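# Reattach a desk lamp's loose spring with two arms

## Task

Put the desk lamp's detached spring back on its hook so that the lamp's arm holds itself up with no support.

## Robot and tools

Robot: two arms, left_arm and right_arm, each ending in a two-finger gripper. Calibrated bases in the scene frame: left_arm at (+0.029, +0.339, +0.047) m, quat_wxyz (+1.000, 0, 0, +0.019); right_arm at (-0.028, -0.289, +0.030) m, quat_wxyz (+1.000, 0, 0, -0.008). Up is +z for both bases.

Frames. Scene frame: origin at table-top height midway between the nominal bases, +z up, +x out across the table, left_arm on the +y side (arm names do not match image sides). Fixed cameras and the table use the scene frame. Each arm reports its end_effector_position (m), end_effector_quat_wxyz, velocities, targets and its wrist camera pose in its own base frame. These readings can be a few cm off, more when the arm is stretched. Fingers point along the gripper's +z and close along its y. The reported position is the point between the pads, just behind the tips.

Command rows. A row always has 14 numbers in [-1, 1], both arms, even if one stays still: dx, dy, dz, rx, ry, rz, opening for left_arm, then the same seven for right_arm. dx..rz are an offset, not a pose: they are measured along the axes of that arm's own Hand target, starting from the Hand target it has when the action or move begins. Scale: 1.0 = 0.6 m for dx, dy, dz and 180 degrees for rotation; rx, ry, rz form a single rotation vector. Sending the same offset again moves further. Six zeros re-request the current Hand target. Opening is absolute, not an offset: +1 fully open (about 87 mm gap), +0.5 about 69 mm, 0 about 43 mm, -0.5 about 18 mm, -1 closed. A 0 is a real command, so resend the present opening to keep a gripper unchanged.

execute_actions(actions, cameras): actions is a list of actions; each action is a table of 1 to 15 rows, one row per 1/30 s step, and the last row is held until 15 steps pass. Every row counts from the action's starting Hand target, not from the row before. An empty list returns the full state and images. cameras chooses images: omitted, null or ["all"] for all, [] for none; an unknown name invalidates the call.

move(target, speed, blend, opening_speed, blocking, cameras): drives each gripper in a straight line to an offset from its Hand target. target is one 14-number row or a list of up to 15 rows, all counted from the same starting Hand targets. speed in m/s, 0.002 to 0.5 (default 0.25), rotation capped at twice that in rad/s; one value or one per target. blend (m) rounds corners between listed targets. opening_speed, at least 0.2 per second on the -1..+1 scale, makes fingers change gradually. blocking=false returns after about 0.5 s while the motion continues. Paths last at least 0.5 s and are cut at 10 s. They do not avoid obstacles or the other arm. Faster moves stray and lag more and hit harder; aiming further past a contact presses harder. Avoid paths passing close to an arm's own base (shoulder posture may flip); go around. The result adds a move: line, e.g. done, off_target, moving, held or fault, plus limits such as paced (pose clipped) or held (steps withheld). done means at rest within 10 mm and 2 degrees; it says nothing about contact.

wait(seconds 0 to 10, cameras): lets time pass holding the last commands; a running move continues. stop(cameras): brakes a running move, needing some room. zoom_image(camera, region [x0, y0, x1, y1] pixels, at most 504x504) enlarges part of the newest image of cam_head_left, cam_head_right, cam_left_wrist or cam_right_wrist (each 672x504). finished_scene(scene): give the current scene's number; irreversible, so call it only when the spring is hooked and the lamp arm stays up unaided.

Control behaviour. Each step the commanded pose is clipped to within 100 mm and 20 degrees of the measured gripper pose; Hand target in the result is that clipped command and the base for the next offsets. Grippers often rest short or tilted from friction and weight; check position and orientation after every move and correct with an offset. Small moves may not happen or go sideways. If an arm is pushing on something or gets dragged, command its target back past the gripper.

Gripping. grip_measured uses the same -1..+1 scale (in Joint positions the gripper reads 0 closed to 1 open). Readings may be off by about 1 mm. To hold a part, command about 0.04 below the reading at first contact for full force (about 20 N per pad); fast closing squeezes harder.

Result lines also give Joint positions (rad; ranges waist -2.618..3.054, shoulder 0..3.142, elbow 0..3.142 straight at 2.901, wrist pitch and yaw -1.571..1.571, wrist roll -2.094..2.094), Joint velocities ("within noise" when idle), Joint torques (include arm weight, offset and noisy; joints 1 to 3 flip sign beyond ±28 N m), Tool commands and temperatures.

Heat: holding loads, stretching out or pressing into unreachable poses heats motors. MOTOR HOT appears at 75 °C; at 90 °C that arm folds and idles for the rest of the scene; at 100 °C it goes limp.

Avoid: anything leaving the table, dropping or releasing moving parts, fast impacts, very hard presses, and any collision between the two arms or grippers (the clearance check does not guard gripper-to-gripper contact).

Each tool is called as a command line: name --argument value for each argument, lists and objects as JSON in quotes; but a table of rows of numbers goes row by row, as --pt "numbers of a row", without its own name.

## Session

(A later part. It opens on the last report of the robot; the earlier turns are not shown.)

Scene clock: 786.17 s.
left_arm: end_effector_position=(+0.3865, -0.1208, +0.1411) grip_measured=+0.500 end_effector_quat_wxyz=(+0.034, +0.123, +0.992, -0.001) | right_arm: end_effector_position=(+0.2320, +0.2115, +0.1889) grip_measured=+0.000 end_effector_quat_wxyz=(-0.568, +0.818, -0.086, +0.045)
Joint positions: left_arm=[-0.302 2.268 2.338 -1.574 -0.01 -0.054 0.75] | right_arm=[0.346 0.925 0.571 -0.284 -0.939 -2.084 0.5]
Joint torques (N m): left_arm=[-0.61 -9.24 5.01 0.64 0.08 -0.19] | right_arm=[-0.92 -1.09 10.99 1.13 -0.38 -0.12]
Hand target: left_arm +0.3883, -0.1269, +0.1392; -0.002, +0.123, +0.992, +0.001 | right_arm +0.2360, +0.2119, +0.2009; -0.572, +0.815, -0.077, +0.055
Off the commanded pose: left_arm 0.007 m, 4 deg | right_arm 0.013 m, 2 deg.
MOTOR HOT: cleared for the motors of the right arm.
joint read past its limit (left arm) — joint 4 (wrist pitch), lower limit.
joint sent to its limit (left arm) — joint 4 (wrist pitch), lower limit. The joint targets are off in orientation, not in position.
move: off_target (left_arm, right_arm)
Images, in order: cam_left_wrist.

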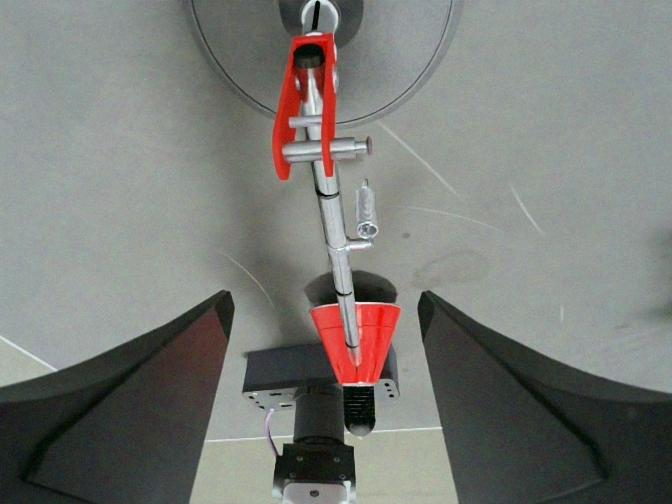

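move --pt "-0.032 0.004 0.02 0 0 0 0.5 0 0 0 0 0 0 0" --pt "-0.032 0.004 0.14 0 0 0 0.5 0 0 0 0 0 0 0" --pt "-0.032 0.004 0.14 0 0 0 -0.45 0 0 0 0 0 0 0" --speed 0.1 --opening_speed 0.6 --cameras '["cam_left_wrist"]'

Scene clock: 792.93 s.
left_arm: end_effector_position=(+0.4050, -0.1215, +0.0474) grip_measured=-0.338 end_effector_quat_wxyz=(-0.017, +0.121, +0.992, +0.017) | right_arm: end_effector_position=(+0.2320, +0.2115, +0.1889) grip_measured=+0.000 end_effector_quat_wxyz=(-0.568, +0.818, -0.086, +0.045)
Joint positions: left_arm=[-0.297 2.442 2.249 -1.416 -0.027 -0.056 0.331] | right_arm=[0.346 0.925 0.571 -0.284 -0.939 -2.084 0.5]
Joint torques (N m): left_arm=[-0.29 -12.38 4.86 0.47 0.23 -0.1] | right_arm=[-0.92 -1.07 10.97 1.12 -0.38 -0.11]
Motor temperatures (°C): left_arm=[28 40 38 31 27 25 26] | right_arm=[29 65 52 32 23 24 26]
Heat: left arm: 40 °C; right arm: 65 °C.
Hand target: left_arm +0.4071, -0.1291, +0.0550; -0.002, +0.123, +0.992, +0.001 | right_arm +0.2360, +0.2119, +0.2009; -0.572, +0.815, -0.077, +0.055
Off the commanded pose: left_arm 0.011 m, 2 deg | right_arm 0.013 m, 2 deg.
move: off_target (left_arm, right_arm)
Images, in order: cam_left_wrist.

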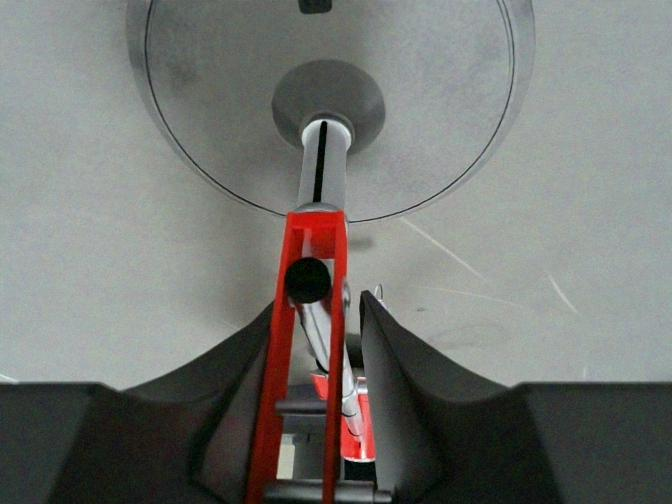

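move --target '[0.05,-0.24,0,0,0,0,-0.5,0,0,0,0,0,0,0]' --speed 0.08

Scene clock: 800.03 s.
left_arm: end_effector_position=(+0.3490, -0.2360, +0.0469) grip_measured=-0.359 end_effector_quat_wxyz=(-0.004, +0.134, +0.990, +0.036) | right_arm: end_effector_position=(+0.2320, +0.2115, +0.1889) grip_measured=+0.000 end_effector_quat_wxyz=(-0.568, +0.818, -0.086, +0.045)
Joint positions: left_arm=[-0.589 2.42 2.209 -1.398 -0.061 -0.32 0.32] | right_arm=[0.346 0.925 0.571 -0.284 -0.939 -2.084 0.5]
Joint torques (N m): left_arm=[-2.28 -10.65 8.01 0.28 0.53 -0.57] | right_arm=[-0.91 -1.07 10.97 1.12 -0.38 -0.11]
Hand target: left_arm +0.3429, -0.2614, +0.0552; -0.002, +0.123, +0.992, +0.001 | right_arm +0.2360, +0.2119, +0.2009; -0.572, +0.815, -0.077, +0.055
Off the commanded pose: left_arm 0.027 m, 4 deg | right_arm 0.013 m, 2 deg.
move: off_target (left_arm, right_arm)

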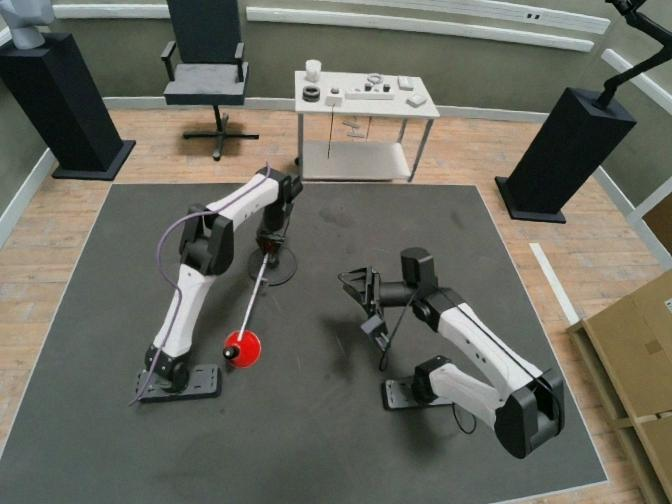

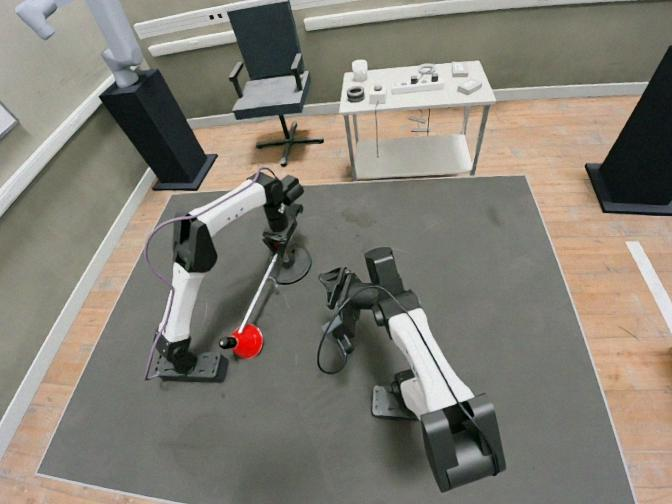

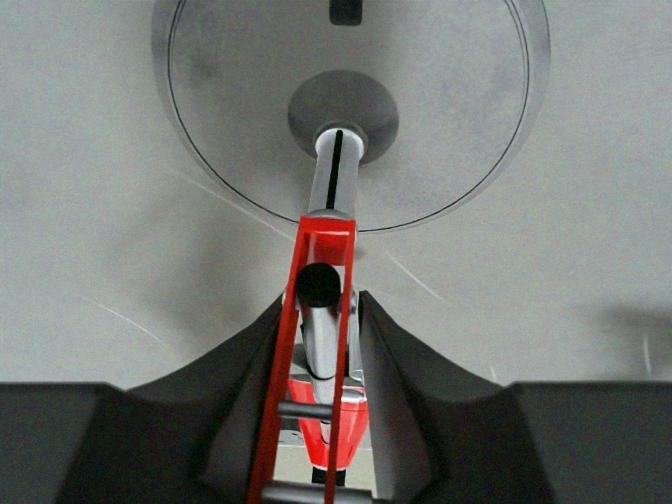

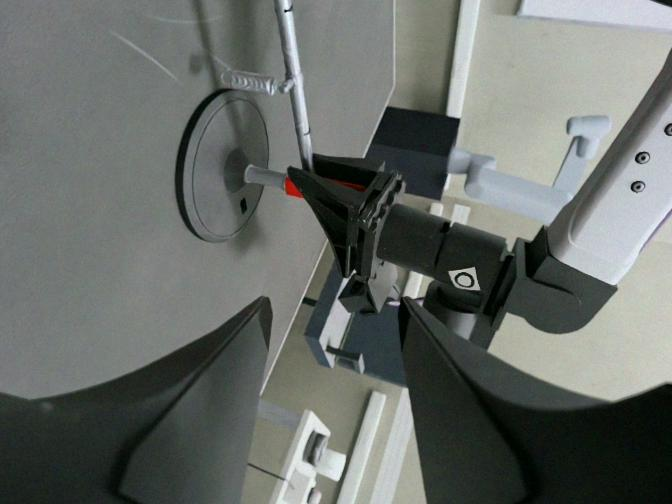

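move --pt "0 0.043 0 0 0 0 -0.5 0 0 0 0 0 0 0" --pt "0 0.043 0 0 0 0 0.5 0 0 0 0 0 0 0" --pt "0 0.043 -0.25 0 0 0 0.5 0 0 0 0 0 0 0" --pt "0.312 0.268 -0.658 0.011 -0.222 0.031 0.5 0 0 0 0 0 0 0" --speed 0.2

Scene clock: 814.00 s.
left_arm: end_effector_position=(+0.2021, -0.0612, +0.4502) grip_measured=+0.500 end_effector_quat_wxyz=(+0.500, +0.143, +0.851, -0.074) | right_arm: end_effector_position=(+0.2320, +0.2115, +0.1889) grip_measured=+0.000 end_effector_quat_wxyz=(-0.568, +0.818, -0.086, +0.045)
Joint positions: left_arm=[-0.274 1.277 2.325 -1.559 0.033 0.039 0.75] | right_arm=[0.346 0.925 0.571 -0.284 -0.939 -2.084 0.5]
Joint torques (N m): left_arm=[0.91 -0.31 3.06 1.84 0.09 0] | right_arm=[-0.91 -1.09 10.96 1.12 -0.38 -0.11]
Motor temperatures (°C): left_arm=[28 47 39 30 27 25 27] | right_arm=[29 57 54 31 23 24 26]
Heat: left arm: 47 °C; right arm: 57 °C.
Hand target: left_arm +0.2023, -0.0606, +0.4509; +0.344, +0.162, +0.923, -0.059 | right_arm +0.2360, +0.2119, +0.2009; -0.572, +0.815, -0.077, +0.055
Off the commanded pose: left_arm 0.001 m, 21 deg; orientation clipped | right_arm 0.013 m, 2 deg.
joint sent to its limit (left arm) — joint 4 (wrist pitch), lower limit. The joint targets are off in orientation, not in position.
move: off_target (left_arm, right_arm); target 2's new opening was sent with left_arm's hand 0.010 m and 3 deg from that target; limits=paced

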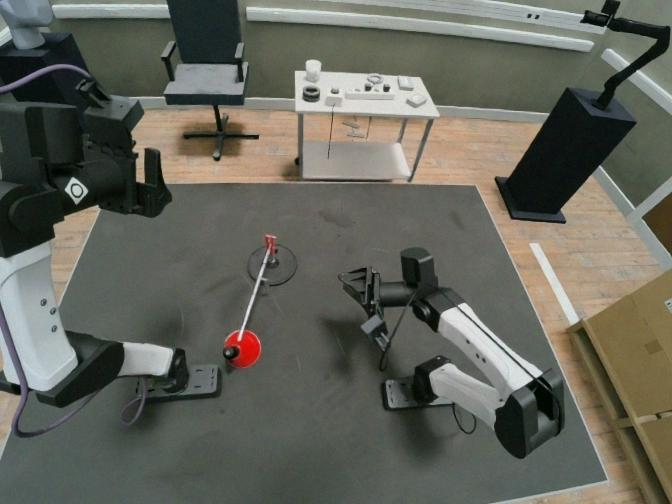

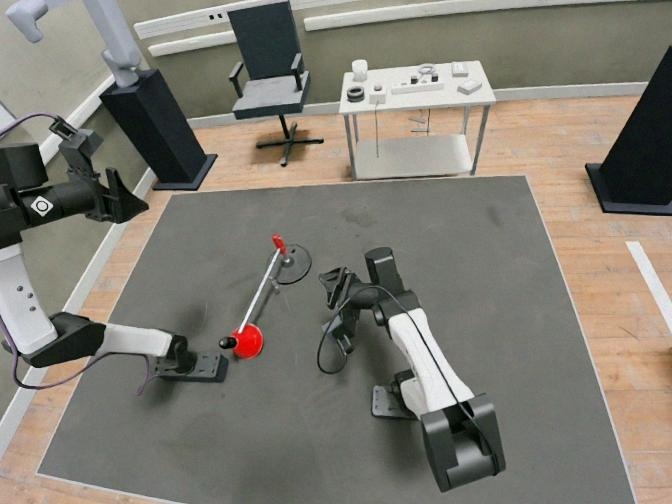

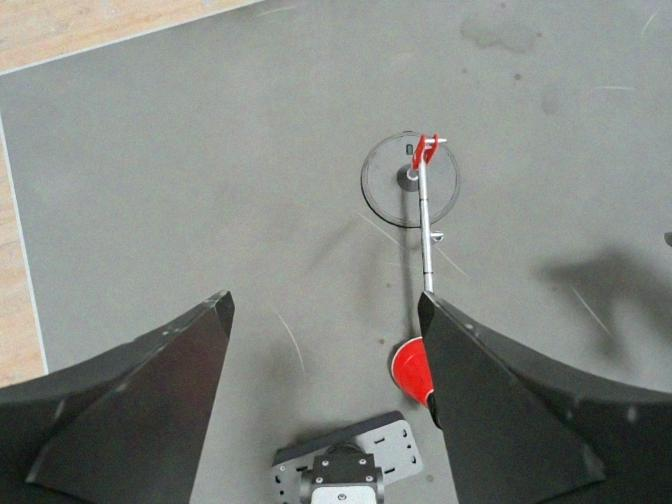

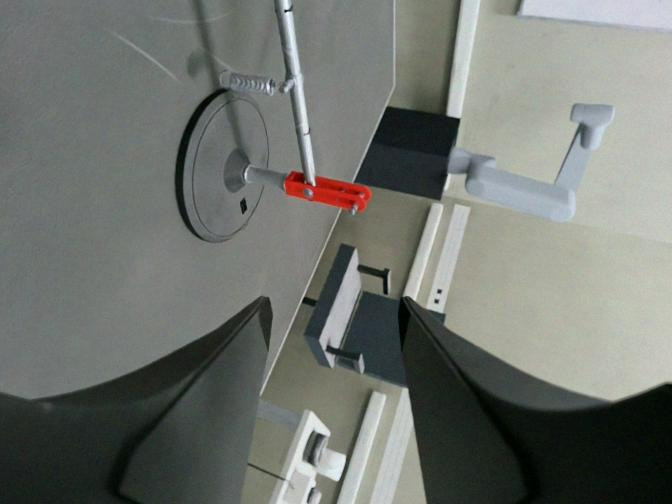

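move --target '[0,0,0,0,0,0,0.5,-0.039,0.091,0.339,0,0,0,0]' --speed 0.2 --cameras '["cam_right_wrist"]'

Scene clock: 822.87 s.
left_arm: end_effector_position=(+0.2020, -0.0616, +0.4502) grip_measured=+0.500 end_effector_quat_wxyz=(+0.500, +0.144, +0.851, -0.074) | right_arm: end_effector_position=(+0.2418, +0.3770, +0.0695) grip_measured=+0.000 end_effector_quat_wxyz=(-0.558, +0.825, -0.079, +0.049)
Joint positions: left_arm=[-0.274 1.277 2.325 -1.559 0.036 0.04 0.75] | right_arm=[0.92 1.764 0.561 0.781 -0.432 -1.75 0.5]
Joint torques (N m): left_arm=[1.03 -0.32 3.04 1.84 0.09 -0.02] | right_arm=[0.46 -6.41 8.16 1.79 -0.03 0.19]
Hand target: left_arm +0.2023, -0.0606, +0.4509; +0.344, +0.162, +0.923, -0.059 | right_arm +0.2457, +0.3858, +0.0802; -0.572, +0.815, -0.078, +0.055
Off the commanded pose: left_arm 0.001 m, 20 deg | right_arm 0.015 m, 2 deg.
joint sent to its limit (left arm) — joint 4 (wrist pitch), lower limit. The joint targets are off in orientation, not in position.
move: off_target (left_arm, right_arm)
Images, in order: cam_right_wrist.

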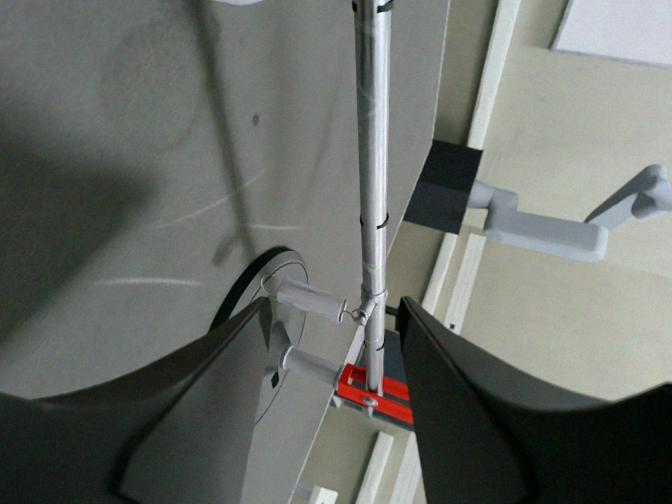

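move --target '[0,0,0,0,0,0,0.5,0,-0.02,0.1,0,0,0,0]' --speed 0.1 --cameras '["cam_right_wrist"]'

Scene clock: 826.73 s.
left_arm: end_effector_position=(+0.2020, -0.0616, +0.4502) grip_measured=+0.500 end_effector_quat_wxyz=(+0.500, +0.144, +0.851, -0.074) | right_arm: end_effector_position=(+0.2548, +0.4384, +0.0657) grip_measured=+0.000 end_effector_quat_wxyz=(-0.566, +0.820, -0.074, +0.054)
Joint positions: left_arm=[-0.274 1.277 2.325 -1.559 0.036 0.04 0.75] | right_arm=[0.998 1.957 0.787 0.782 -0.361 -1.719 0.5]
Joint torques (N m): left_arm=[1.05 -0.31 3.06 1.84 0.08 -0.02] | right_arm=[0.34 -8.28 8.38 1.58 -0.01 0.18]
Hand target: left_arm +0.2023, -0.0606, +0.4509; +0.344, +0.162, +0.923, -0.059 | right_arm +0.2571, +0.4453, +0.0711; -0.572, +0.815, -0.077, +0.055
Off the commanded pose: left_arm 0.001 m, 20 deg | right_arm 0.009 m, 1 deg.
joint sent to its limit (left arm) — joint 4 (wrist pitch), lower limit. The joint targets are off in orientation, not in position.
move: off_target (left_arm)
Images, in order: cam_right_wrist.

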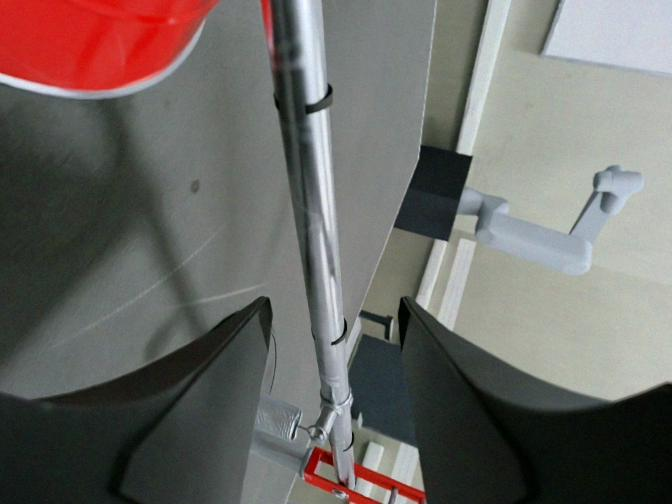

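move --pt "0 0 0 0 0 0 0.5 0 0.008 0.014 0 0 0 0" --pt "0 0 0 0 0 0 0.5 0 0.008 0.014 0 0 0 -0.9" --pt "0 0 0 0 0 0 0.5 0.048 -0.146 -0.049 0.016 -0.073 0.202 -0.9" --pt "0 0 0 0 0 0 0.5 0.178 -0.2395 -0.101 0.031 -0.139 0.383 -0.9" --speed 0.1 --blend '[0,0,0.02,0]' --opening_speed 0.8

zoom_image --camera "cam_head_right" --region '[150, 150, 350, 350]'

Scene clock: 840.80 s.
left_arm: end_effector_position=(+0.2020, -0.0617, +0.4502) grip_measured=+0.500 end_effector_quat_wxyz=(+0.500, +0.144, +0.850, -0.075) | right_arm: end_effector_position=(+0.3450, +0.4231, +0.2263) grip_measured=-0.620 end_effector_quat_wxyz=(-0.541, +0.611, -0.374, -0.440)
Joint positions: left_arm=[-0.274 1.277 2.325 -1.559 0.037 0.04 0.75] | right_arm=[0.611 1.962 1.386 0.519 -1.092 -0.389 0.19]
Joint torques (N m): left_arm=[1.06 -0.31 3.06 1.84 0.08 -0.02] | right_arm=[-2.33 -9.54 9.83 1.23 0.21 0.46]
Motor temperatures (°C): left_arm=[28 41 38 33 27 25 26] | right_arm=[29 56 53 33 23 24 26]
Heat: left arm: 41 °C; right arm: 56 °C.
Hand target: left_arm +0.2023, -0.0606, +0.4509; +0.344, +0.162, +0.923, -0.059 | right_arm +0.3604, +0.4171, +0.2268; -0.541, +0.594, -0.401, -0.439
Off the commanded pose: left_arm 0.001 m, 20 deg | right_arm 0.016 m, 4 deg.
joint sent to its limit (left arm) — joint 4 (wrist pitch), lower limit. The joint targets are off in orientation, not in position.
move: off_target (left_arm, right_arm); target 2's new opening was sent with right_arm's hand 0.014 m and 2 deg from that target

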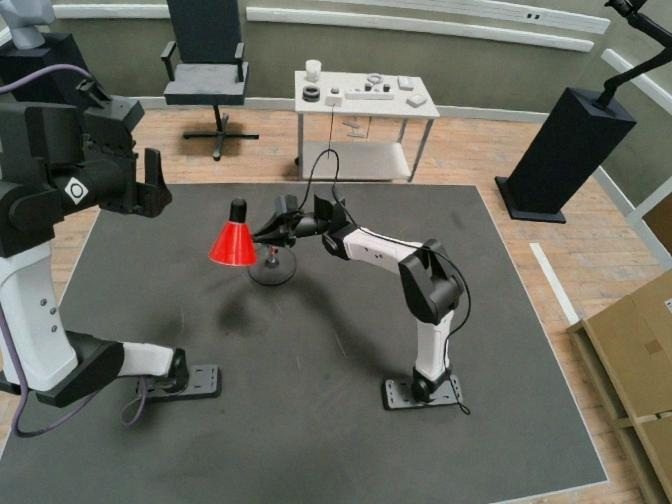

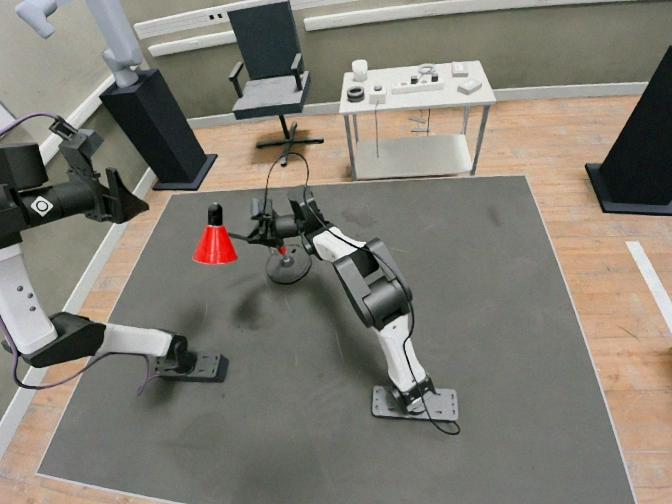

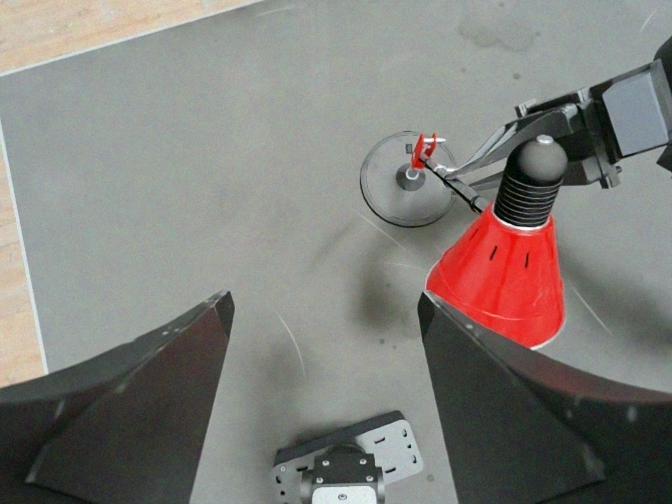

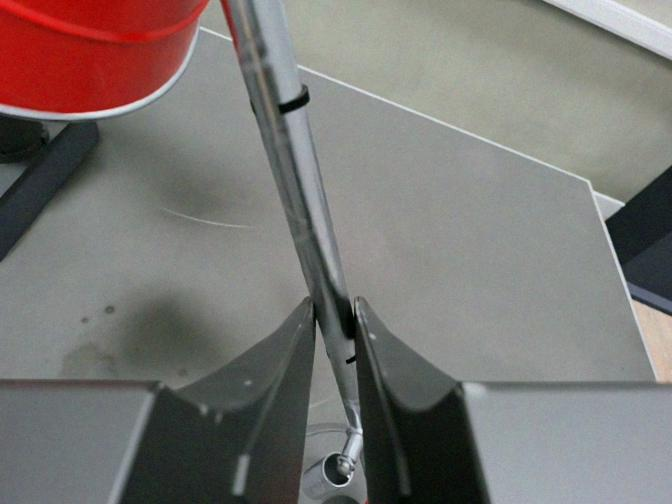

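Scaled by 2.520 from the camera's 672x504 image, which has a finer 960x720 frame.

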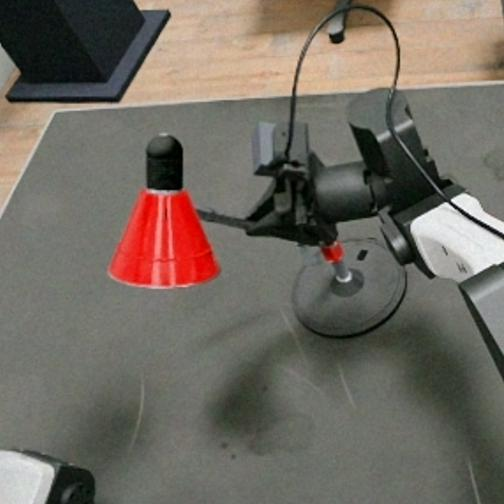

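move --target '[0,0,0,0,0,0,0.5,0.012,-0.06,-0.02,0.006,-0.03,0.085,-0.9]' --speed 0.1 --cameras '["cam_left_wrist","cam_head_right"]'

Scene clock: 846.90 s.
left_arm: end_effector_position=(+0.2020, -0.0617, +0.4502) grip_measured=+0.500 end_effector_quat_wxyz=(+0.500, +0.144, +0.850, -0.075) | right_arm: end_effector_position=(+0.3867, +0.4116, +0.2447) grip_measured=-0.628 end_effector_quat_wxyz=(+0.520, -0.531, +0.418, +0.522)
Joint positions: left_arm=[-0.274 1.277 2.325 -1.559 0.037 0.04 0.75] | right_arm=[0.526 2.113 1.531 0.798 -1.157 0.082 0.186]
Joint torques (N m): left_arm=[1.06 -0.31 3.06 1.84 0.08 -0.02] | right_arm=[-1.47 -9.29 8.51 0.82 0.35 0.37]
Hand target: left_arm +0.2023, -0.0606, +0.4509; +0.344, +0.162, +0.923, -0.059 | right_arm +0.3978, +0.4085, +0.2310; +0.502, -0.509, +0.454, +0.531
Off the commanded pose: left_arm 0.001 m, 20 deg | right_arm 0.018 m, 5 deg.
joint sent to its limit (left arm) — joint 4 (wrist pitch), lower limit. The joint targets are off in orientation, not in position.
move: off_target (left_arm, right_arm)
Images, in order: cam_head_right, cam_left_wrist.

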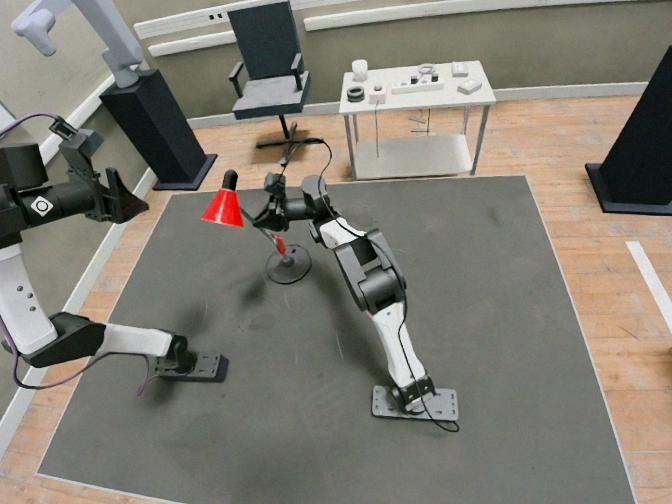

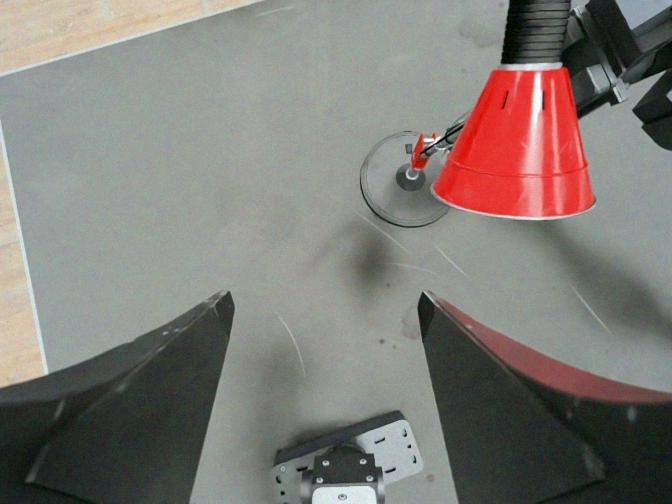

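move --target '[-0.134,-0.154,0.093,0.054,0,0.063,0.5,0,0,0,0,0,0,-0.9]' --speed 0.15 --cameras '["cam_left_wrist","cam_head_right"]'

Scene clock: 857.73 s.
left_arm: end_effector_position=(+0.2648, -0.1772, +0.4568) grip_measured=+0.500 end_effector_quat_wxyz=(+0.481, +0.256, +0.827, -0.139) | right_arm: end_effector_position=(+0.3867, +0.4116, +0.2448) grip_measured=-0.628 end_effector_quat_wxyz=(+0.520, -0.531, +0.418, +0.523)
Joint positions: left_arm=[-0.6 1.689 2.73 -1.563 -0.016 0.01 0.75] | right_arm=[0.526 2.114 1.531 0.8 -1.157 0.084 0.186]
Joint torques (N m): left_arm=[-0.54 -3.44 3.86 1.88 0.08 -0.12] | right_arm=[-1.47 -9.28 8.49 0.88 0.33 0.39]
Hand target: left_arm +0.2625, -0.1806, +0.4610; +0.333, +0.280, +0.894, -0.103 | right_arm +0.3978, +0.4086, +0.2309; +0.502, -0.510, +0.454, +0.531
Off the commanded pose: left_arm 0.006 m, 19 deg | right_arm 0.018 m, 5 deg.
joint read past its limit (left arm) — joint 4 (wrist pitch), lower limit.
joint sent to its limit (left arm) — joint 4 (wrist pitch), lower limit. The joint targets are off in orientation, not in position.
move: off_target (left_arm, right_arm)
Images, in order: cam_head_right, cam_left_wrist.

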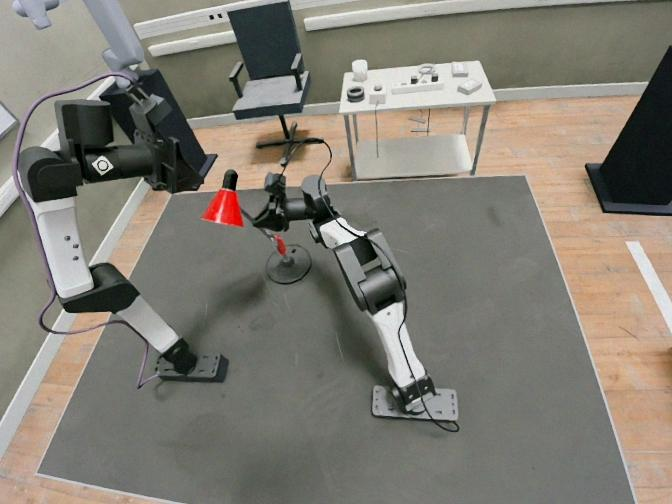

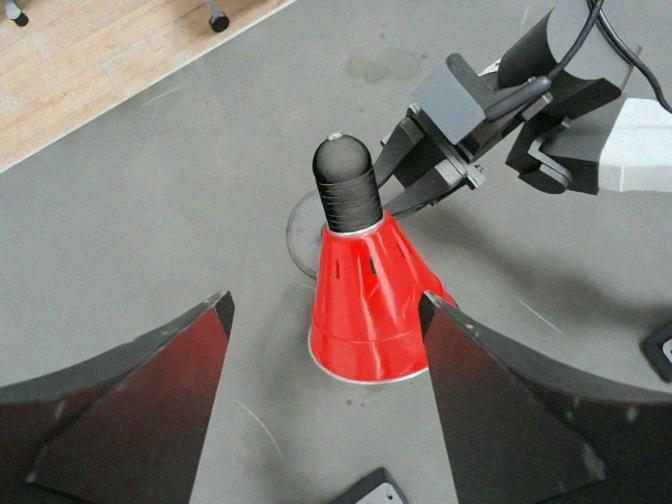

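move --pt "-0.03 -0.016 0.09 0 0 0 0.5 0 0 0 0 0 0 -0.9" --pt "-0.03 -0.016 0.148 0 0 0 0.5 0 0 0 0 0 0 -0.9" --speed 0.1 --cameras '["cam_left_wrist","cam_head_right"]'

Scene clock: 864.00 s.
left_arm: end_effector_position=(+0.3175, -0.2282, +0.3992) grip_measured=+0.500 end_effector_quat_wxyz=(+0.413, +0.273, +0.859, -0.128) | right_arm: end_effector_position=(+0.3867, +0.4116, +0.2449) grip_measured=-0.628 end_effector_quat_wxyz=(+0.520, -0.531, +0.418, +0.523)
Joint positions: left_arm=[-0.63 1.936 2.822 -1.563 -0.018 -0.006 0.75] | right_arm=[0.526 2.114 1.531 0.8 -1.157 0.085 0.186]
Joint torques (N m): left_arm=[-0.36 -6.09 4.66 1.77 -0.06 -0.2] | right_arm=[-1.48 -9.28 8.49 0.87 0.33 0.39]
Hand target: left_arm +0.3160, -0.2292, +0.4055; +0.333, +0.280, +0.894, -0.103 | right_arm +0.3978, +0.4086, +0.2309; +0.502, -0.510, +0.454, +0.531
Off the commanded pose: left_arm 0.007 m, 10 deg | right_arm 0.018 m, 5 deg.
joint read past its limit (left arm) — joint 4 (wrist pitch), lower limit.
joint sent to its limit (left arm) — joint 4 (wrist pitch), lower limit. The joint targets are off in orientation, not in position.
move: off_target (left_arm, right_arm)
Images, in order: cam_head_right, cam_left_wrist.

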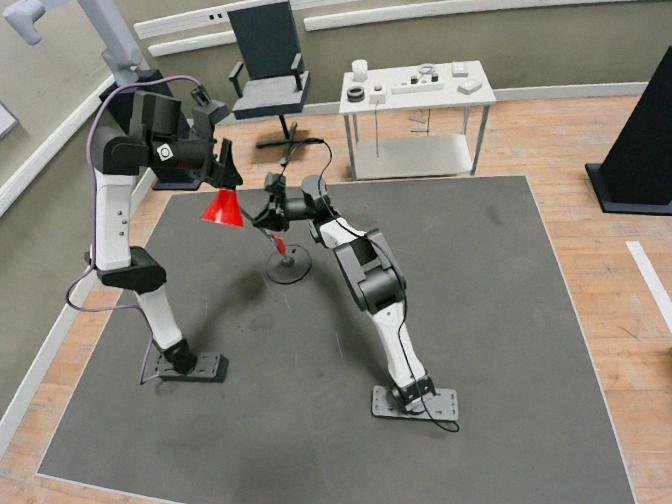

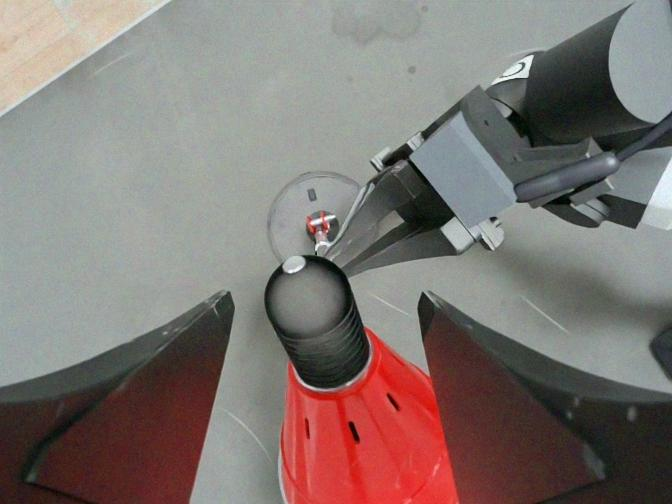

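move --pt "0.02 0.005 0.02 0 0 0 0.5 0 0 0 0 0 0 -0.9" --pt "0.02 0.005 0.02 0 0 0 -0.5 0 0 0 0 0 0 -0.9" --speed 0.1 --opening_speed 0.6 --cameras '["cam_left_wrist"]'

Scene clock: 870.00 s.
left_arm: end_effector_position=(+0.3210, -0.2263, +0.3824) grip_measured=-0.131 end_effector_quat_wxyz=(+0.389, +0.271, +0.873, -0.114) | right_arm: end_effector_position=(+0.3867, +0.4116, +0.2449) grip_measured=-0.628 end_effector_quat_wxyz=(+0.520, -0.530, +0.419, +0.523)
Joint positions: left_arm=[-0.627 1.936 2.762 -1.564 -0.031 -0.011 0.435] | right_arm=[0.526 2.114 1.531 0.8 -1.157 0.085 0.186]
Joint torques (N m): left_arm=[0.14 -7.43 3.37 1.7 0.11 -0.09] | right_arm=[-1.5 -9.28 8.49 0.87 0.33 0.38]
Hand target: left_arm +0.3166, -0.2260, +0.3885; +0.333, +0.280, +0.894, -0.103 | right_arm +0.3978, +0.4086, +0.2309; +0.502, -0.510, +0.454, +0.531
Off the commanded pose: left_arm 0.008 m, 7 deg | right_arm 0.018 m, 5 deg.
joint read past its limit (left arm) — joint 4 (wrist pitch), lower limit.
joint sent to its limit (left arm) — joint 4 (wrist pitch), lower limit. The joint targets are off in orientation, not in position.
move: off_target (left_arm, right_arm); target 2's new opening was sent with left_arm's hand 0.007 m and 7 deg from that target
Images, in order: cam_left_wrist.

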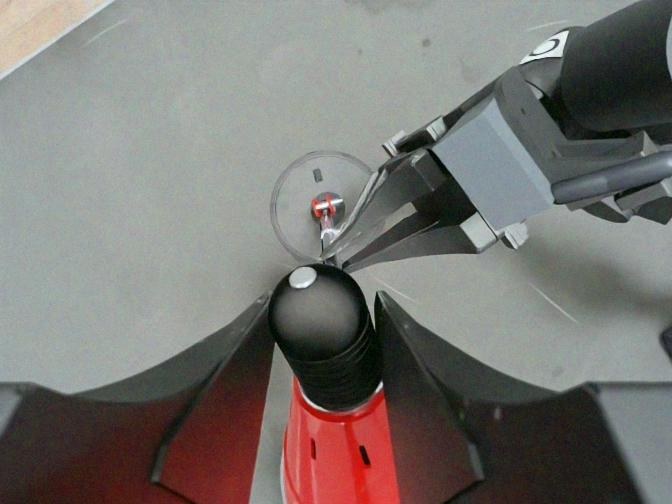

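move --pt "0.02 0.005 0.02 0 0 0 -0.5 0 0 0 0 0 0 0.1" --pt "0.02 0.005 0.02 0 0 0 -0.5 0 0 -0.13 0 0 0 0.1" --pt "0.02 0.005 0.02 0 0 0 -0.5 0.12 0.02 -0.15 0.105 0.045 0 0" --speed 0.12 --opening_speed 0.8 --cameras '["cam_left_wrist","cam_right_wrist"]'

zoom_image --camera "cam_right_wrist" --region '[220, 60, 520, 320]'

Scene clock: 880.03 s.
left_arm: end_effector_position=(+0.3209, -0.2261, +0.3812) grip_measured=-0.132 end_effector_quat_wxyz=(+0.388, +0.271, +0.873, -0.116) | right_arm: end_effector_position=(+0.3993, +0.3225, +0.1424) grip_measured=+0.000 end_effector_quat_wxyz=(+0.538, -0.451, +0.577, +0.418)
Joint positions: left_arm=[-0.623 1.909 2.706 -1.534 -0.024 -0.012 0.434] | right_arm=[0.411 1.944 1.047 0.779 -0.91 -0.096 0.5]
Joint torques (N m): left_arm=[0.85 -6.04 2.25 1.41 0.14 -0.03] | right_arm=[0.38 -13.27 5.79 1.38 0.03 -0.2]
Hand target: left_arm +0.3173, -0.2228, +0.3718; +0.333, +0.281, +0.894, -0.103 | right_arm +0.3952, +0.3231, +0.1527; +0.546, -0.456, +0.569, +0.412
Off the commanded pose: left_arm 0.011 m, 7 deg | right_arm 0.011 m, 2 deg.
joint sent to its limit (left arm) — joint 4 (wrist pitch), lower limit. The joint targets are off in orientation, not in position.
move: off_target (left_arm, right_arm); target 3's new opening was sent with right_arm's hand 0.011 m and 2 deg from that target
Images, in order: cam_left_wrist, cam_right_wrist.

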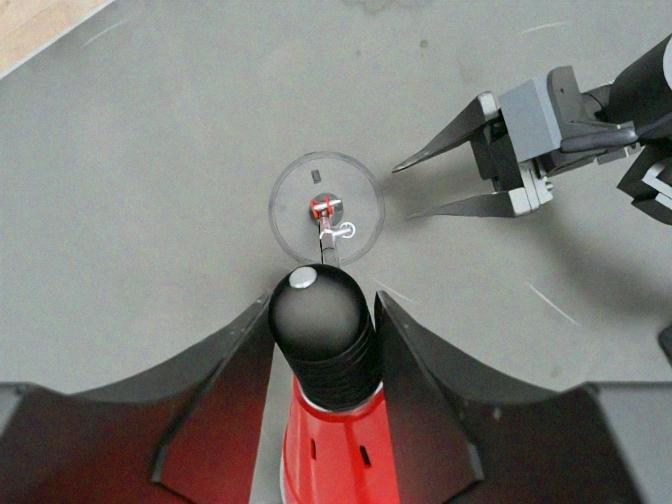

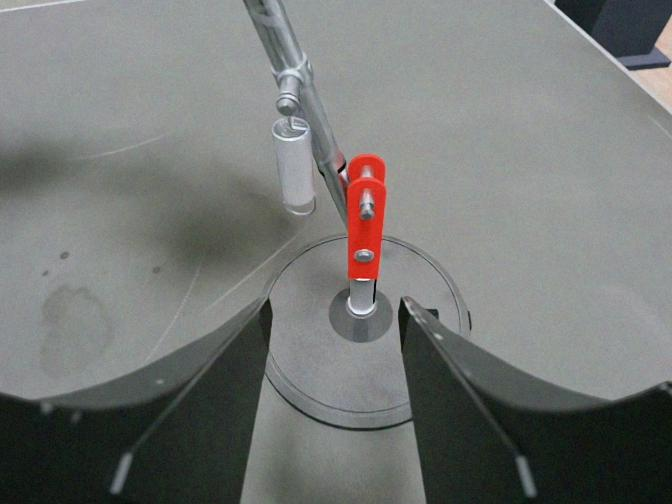

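Scaled by 1.680 from the camera's 672x504 image, which has a finer 960x720 frame.

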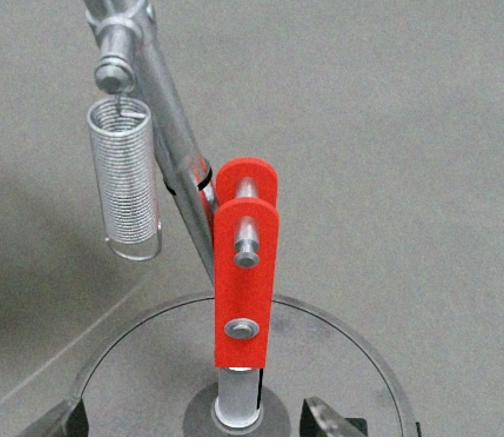

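move --pt "0 0 0 0 0 0 -0.5 -0.03 0.02 0 0 0 0 -0.3" --pt "0 0 0 0 0 0 -0.5 -0.028 0.021 0.065 0 0 0 -0.3" --speed 0.1 --cameras '["cam_right_wrist"]'

zoom_image --camera "cam_right_wrist" --region '[220, 160, 470, 380]'

Scene clock: 885.53 s.
left_arm: end_effector_position=(+0.3209, -0.2261, +0.3812) grip_measured=-0.132 end_effector_quat_wxyz=(+0.388, +0.271, +0.873, -0.116) | right_arm: end_effector_position=(+0.3872, +0.3611, +0.1602) grip_measured=-0.300 end_effector_quat_wxyz=(+0.541, -0.457, +0.572, +0.414)
Joint positions: left_arm=[-0.623 1.909 2.706 -1.534 -0.024 -0.012 0.434] | right_arm=[0.513 1.926 1.102 0.72 -0.812 -0.096 0.35]
Joint torques (N m): left_arm=[0.85 -6.02 2.26 1.41 0.13 -0.03] | right_arm=[0.1 -9.31 10.18 1.38 0.02 -0.03]
Hand target: left_arm +0.3173, -0.2228, +0.3718; +0.333, +0.281, +0.894, -0.103 | right_arm +0.3923, +0.3651, +0.1666; +0.546, -0.456, +0.569, +0.412
Off the commanded pose: left_arm 0.011 m, 7 deg | right_arm 0.009 m, 1 deg.
joint sent to its limit (left arm) — joint 4 (wrist pitch), lower limit. The joint targets are off in orientation, not in position.
move: off_target (left_arm)
Images, in order: cam_right_wrist.

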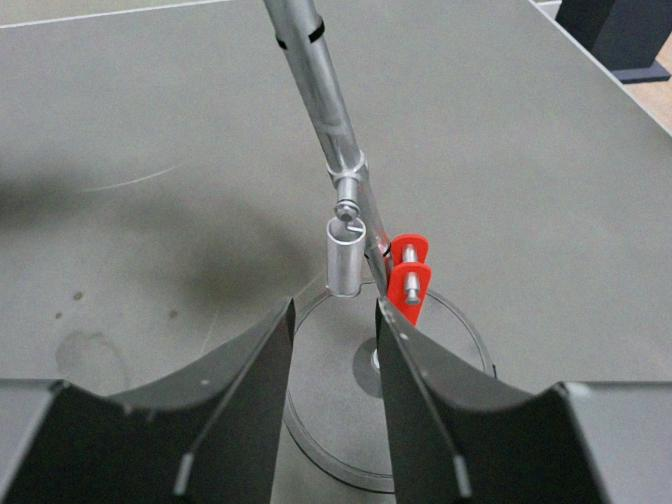

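Scaled by 2.016 from the camera's 672x504 image, which has a finer 960x720 frame.

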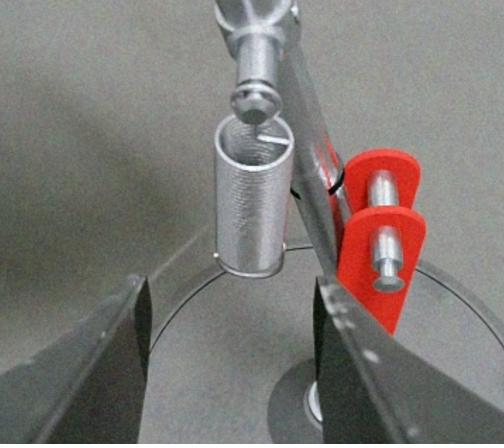

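move --pt "0 0 0 0 0 0 -0.5 0.014 -0.004 0.02 0 0 0 -0.3" --pt "0 0 0 0 0 0 -0.5 0.018 -0.004 0.047 0 0 0 -0.3" --speed 0.08 --cameras '["cam_right_wrist"]'

zoom_image --camera "cam_right_wrist" --region '[220, 200, 470, 400]'

Scene clock: 891.17 s.
left_arm: end_effector_position=(+0.3209, -0.2261, +0.3812) grip_measured=-0.132 end_effector_quat_wxyz=(+0.388, +0.271, +0.873, -0.116) | right_arm: end_effector_position=(+0.3962, +0.3859, +0.1452) grip_measured=-0.300 end_effector_quat_wxyz=(+0.536, -0.458, +0.576, +0.413)
Joint positions: left_arm=[-0.623 1.909 2.706 -1.534 -0.024 -0.012 0.434] | right_arm=[0.555 2.02 1.184 0.719 -0.77 -0.096 0.35]
Joint torques (N m): left_arm=[0.85 -6.04 2.25 1.4 0.14 -0.02] | right_arm=[0.14 -9.96 10.17 1.59 0.06 0.02]
Hand target: left_arm +0.3173, -0.2228, +0.3718; +0.333, +0.281, +0.894, -0.103 | right_arm +0.4017, +0.3911, +0.1540; +0.546, -0.456, +0.569, +0.412
Off the commanded pose: left_arm 0.011 m, 7 deg | right_arm 0.012 m, 1 deg.
joint sent to its limit (left arm) — joint 4 (wrist pitch), lower limit. The joint targets are off in orientation, not in position.
move: off_target (left_arm, right_arm)
Images, in order: cam_right_wrist.

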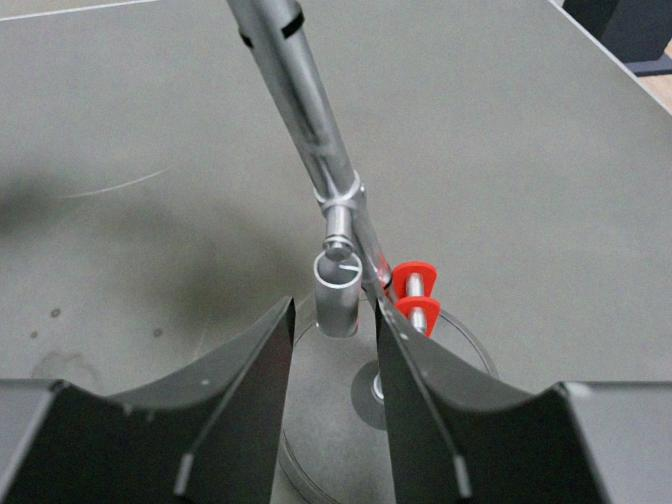

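Scaled by 2.016 from the camera's 672x504 image, which has a finer 960x720 frame.

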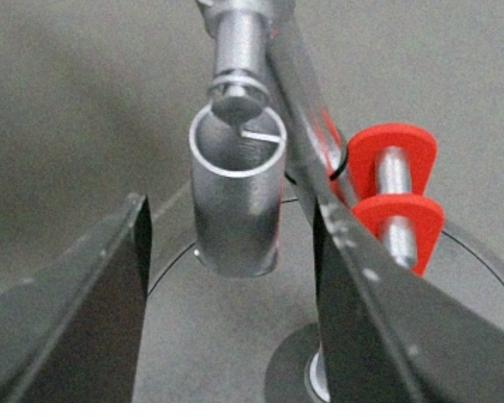

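move --pt "0 0 0 0 0 0 -0.5 -0.004 0 -0.008 0 0 0 -0.3" --pt "0 0 0 0 0 0 -0.5 -0.004 0 -0.008 0 0 0 -1" --speed 0.08 --opening_speed 0.5 --cameras '["cam_right_wrist"]'

zoom_image --camera "cam_right_wrist" --region '[220, 200, 470, 400]'

Scene clock: 898.43 s.
left_arm: end_effector_position=(+0.3209, -0.2261, +0.3812) grip_measured=-0.132 end_effector_quat_wxyz=(+0.388, +0.271, +0.873, -0.116) | right_arm: end_effector_position=(+0.3963, +0.3858, +0.1451) grip_measured=-0.611 end_effector_quat_wxyz=(+0.536, -0.458, +0.576, +0.413)
Joint positions: left_arm=[-0.623 1.909 2.706 -1.534 -0.024 -0.012 0.434] | right_arm=[0.555 2.02 1.184 0.719 -0.769 -0.096 0.195]
Joint torques (N m): left_arm=[0.88 -6.01 2.25 1.41 0.14 -0.03] | right_arm=[-0.51 -11.58 9.01 1.54 -0.04 0.01]
Hand target: left_arm +0.3173, -0.2227, +0.3718; +0.333, +0.281, +0.894, -0.103 | right_arm +0.4005, +0.3866, +0.1567; +0.546, -0.456, +0.569, +0.412
Off the commanded pose: left_arm 0.011 m, 7 deg | right_arm 0.012 m, 1 deg.
joint sent to its limit (left arm) — joint 4 (wrist pitch), lower limit. The joint targets are off in orientation, not in position.
move: off_target (left_arm, right_arm); target 2's new opening was sent with right_arm's hand 0.012 m and 1 deg from that target
Images, in order: cam_right_wrist.

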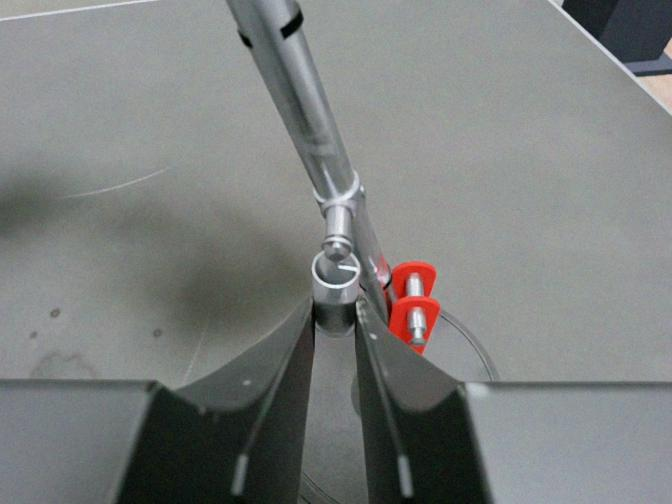

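Scaled by 2.016 from the camera's 672x504 image, which has a finer 960x720 frame.

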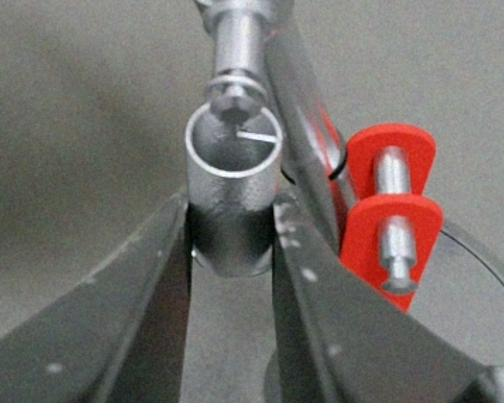

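move --pt "0 0 0 0 0 0 -0.5 0 0 0 0 0 0 -0.35" --pt "0 0 0 0 0 0 -0.5 -0.017 0 0 0 0 0 -0.35" --pt "0 0 0 0 0 0 -0.5 -0.017 0 0 0 0 0 -1" --speed 0.08 --opening_speed 0.5 --cameras '["cam_right_wrist"]'

zoom_image --camera "cam_right_wrist" --region '[220, 200, 470, 400]'

Scene clock: 916.97 s.
left_arm: end_effector_position=(+0.3209, -0.2261, +0.3812) grip_measured=-0.132 end_effector_quat_wxyz=(+0.388, +0.271, +0.873, -0.116) | right_arm: end_effector_position=(+0.3950, +0.3850, +0.1406) grip_measured=-0.616 end_effector_quat_wxyz=(+0.528, -0.457, +0.584, +0.414)
Joint positions: left_arm=[-0.623 1.909 2.706 -1.534 -0.024 -0.012 0.434] | right_arm=[0.555 2.02 1.184 0.695 -0.769 -0.096 0.192]
Joint torques (N m): left_arm=[0.85 -6.02 2.24 1.41 0.14 -0.02] | right_arm=[-0.4 -13.71 10.52 1.43 -0.03 0.02]
Hand target: left_arm +0.3173, -0.2227, +0.3718; +0.333, +0.281, +0.894, -0.103 | right_arm +0.4004, +0.3873, +0.1669; +0.546, -0.456, +0.569, +0.412
Off the commanded pose: left_arm 0.011 m, 7 deg | right_arm 0.027 m, 3 deg.
joint sent to its limit (left arm) — joint 4 (wrist pitch), lower limit. The joint targets are off in orientation, not in position.
move: off_target (left_arm, right_arm); target 3's new opening was sent with right_arm's hand 0.027 m and 3 deg from that target
Images, in order: cam_right_wrist.

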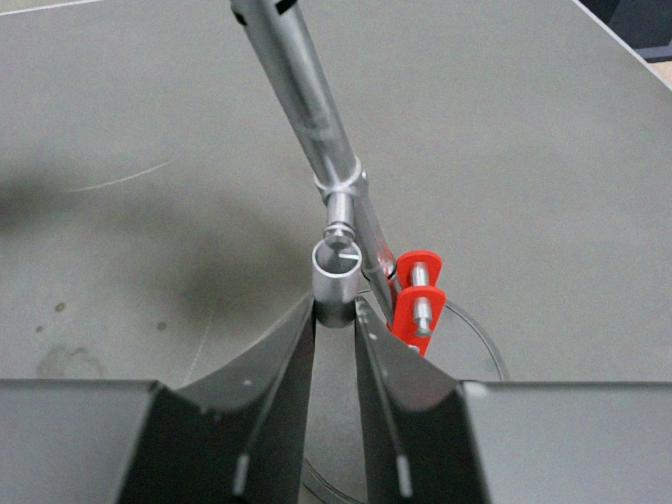

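Scaled by 2.016 from the camera's 672x504 image, which has a finer 960x720 frame.

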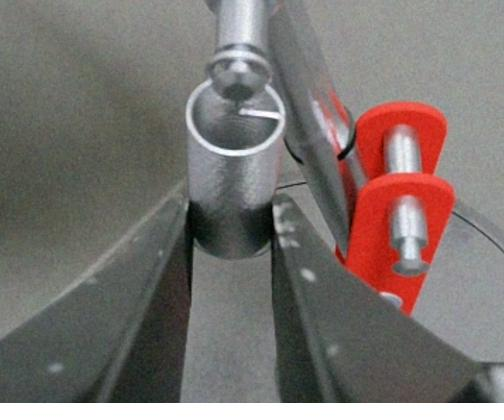

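move --pt "0 0 0 0 0 0 -0.5 0 0 0 0 0 0 -0.35" --pt "0 0 0 0 0 0 -0.5 -0.02 0 0 0 0 0 -0.35" --speed 0.08 --cameras '["cam_right_wrist"]'

Scene clock: 921.60 s.
left_arm: end_effector_position=(+0.3209, -0.2261, +0.3812) grip_measured=-0.132 end_effector_quat_wxyz=(+0.388, +0.271, +0.873, -0.116) | right_arm: end_effector_position=(+0.3970, +0.3862, +0.1533) grip_measured=-0.350 end_effector_quat_wxyz=(+0.529, -0.457, +0.583, +0.414)
Joint positions: left_arm=[-0.623 1.909 2.706 -1.534 -0.024 -0.012 0.434] | right_arm=[0.555 2.001 1.213 0.652 -0.769 -0.096 0.325]
Joint torques (N m): left_arm=[0.88 -6.02 2.25 1.41 0.14 -0.03] | right_arm=[-0.2 -13.91 10.15 1.44 -0.01 0.03]
Hand target: left_arm +0.3173, -0.2227, +0.3718; +0.333, +0.281, +0.894, -0.103 | right_arm +0.4002, +0.3881, +0.1788; +0.546, -0.456, +0.569, +0.412
Off the commanded pose: left_arm 0.011 m, 7 deg | right_arm 0.026 m, 2 deg.
joint sent to its limit (left arm) — joint 4 (wrist pitch), lower limit. The joint targets are off in orientation, not in position.
move: off_target (left_arm, right_arm)
Images, in order: cam_right_wrist.

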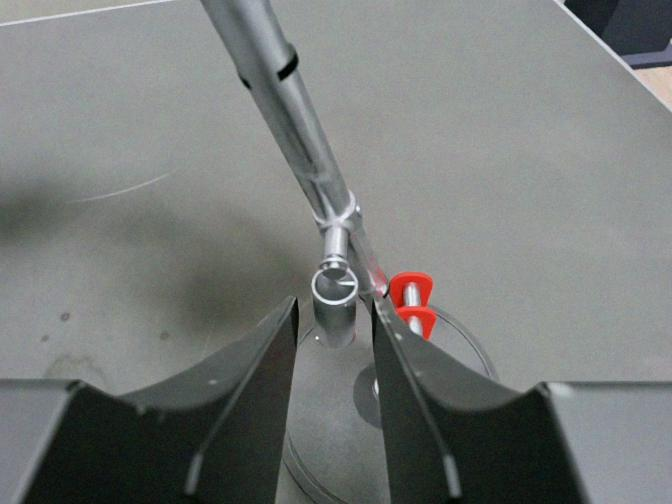

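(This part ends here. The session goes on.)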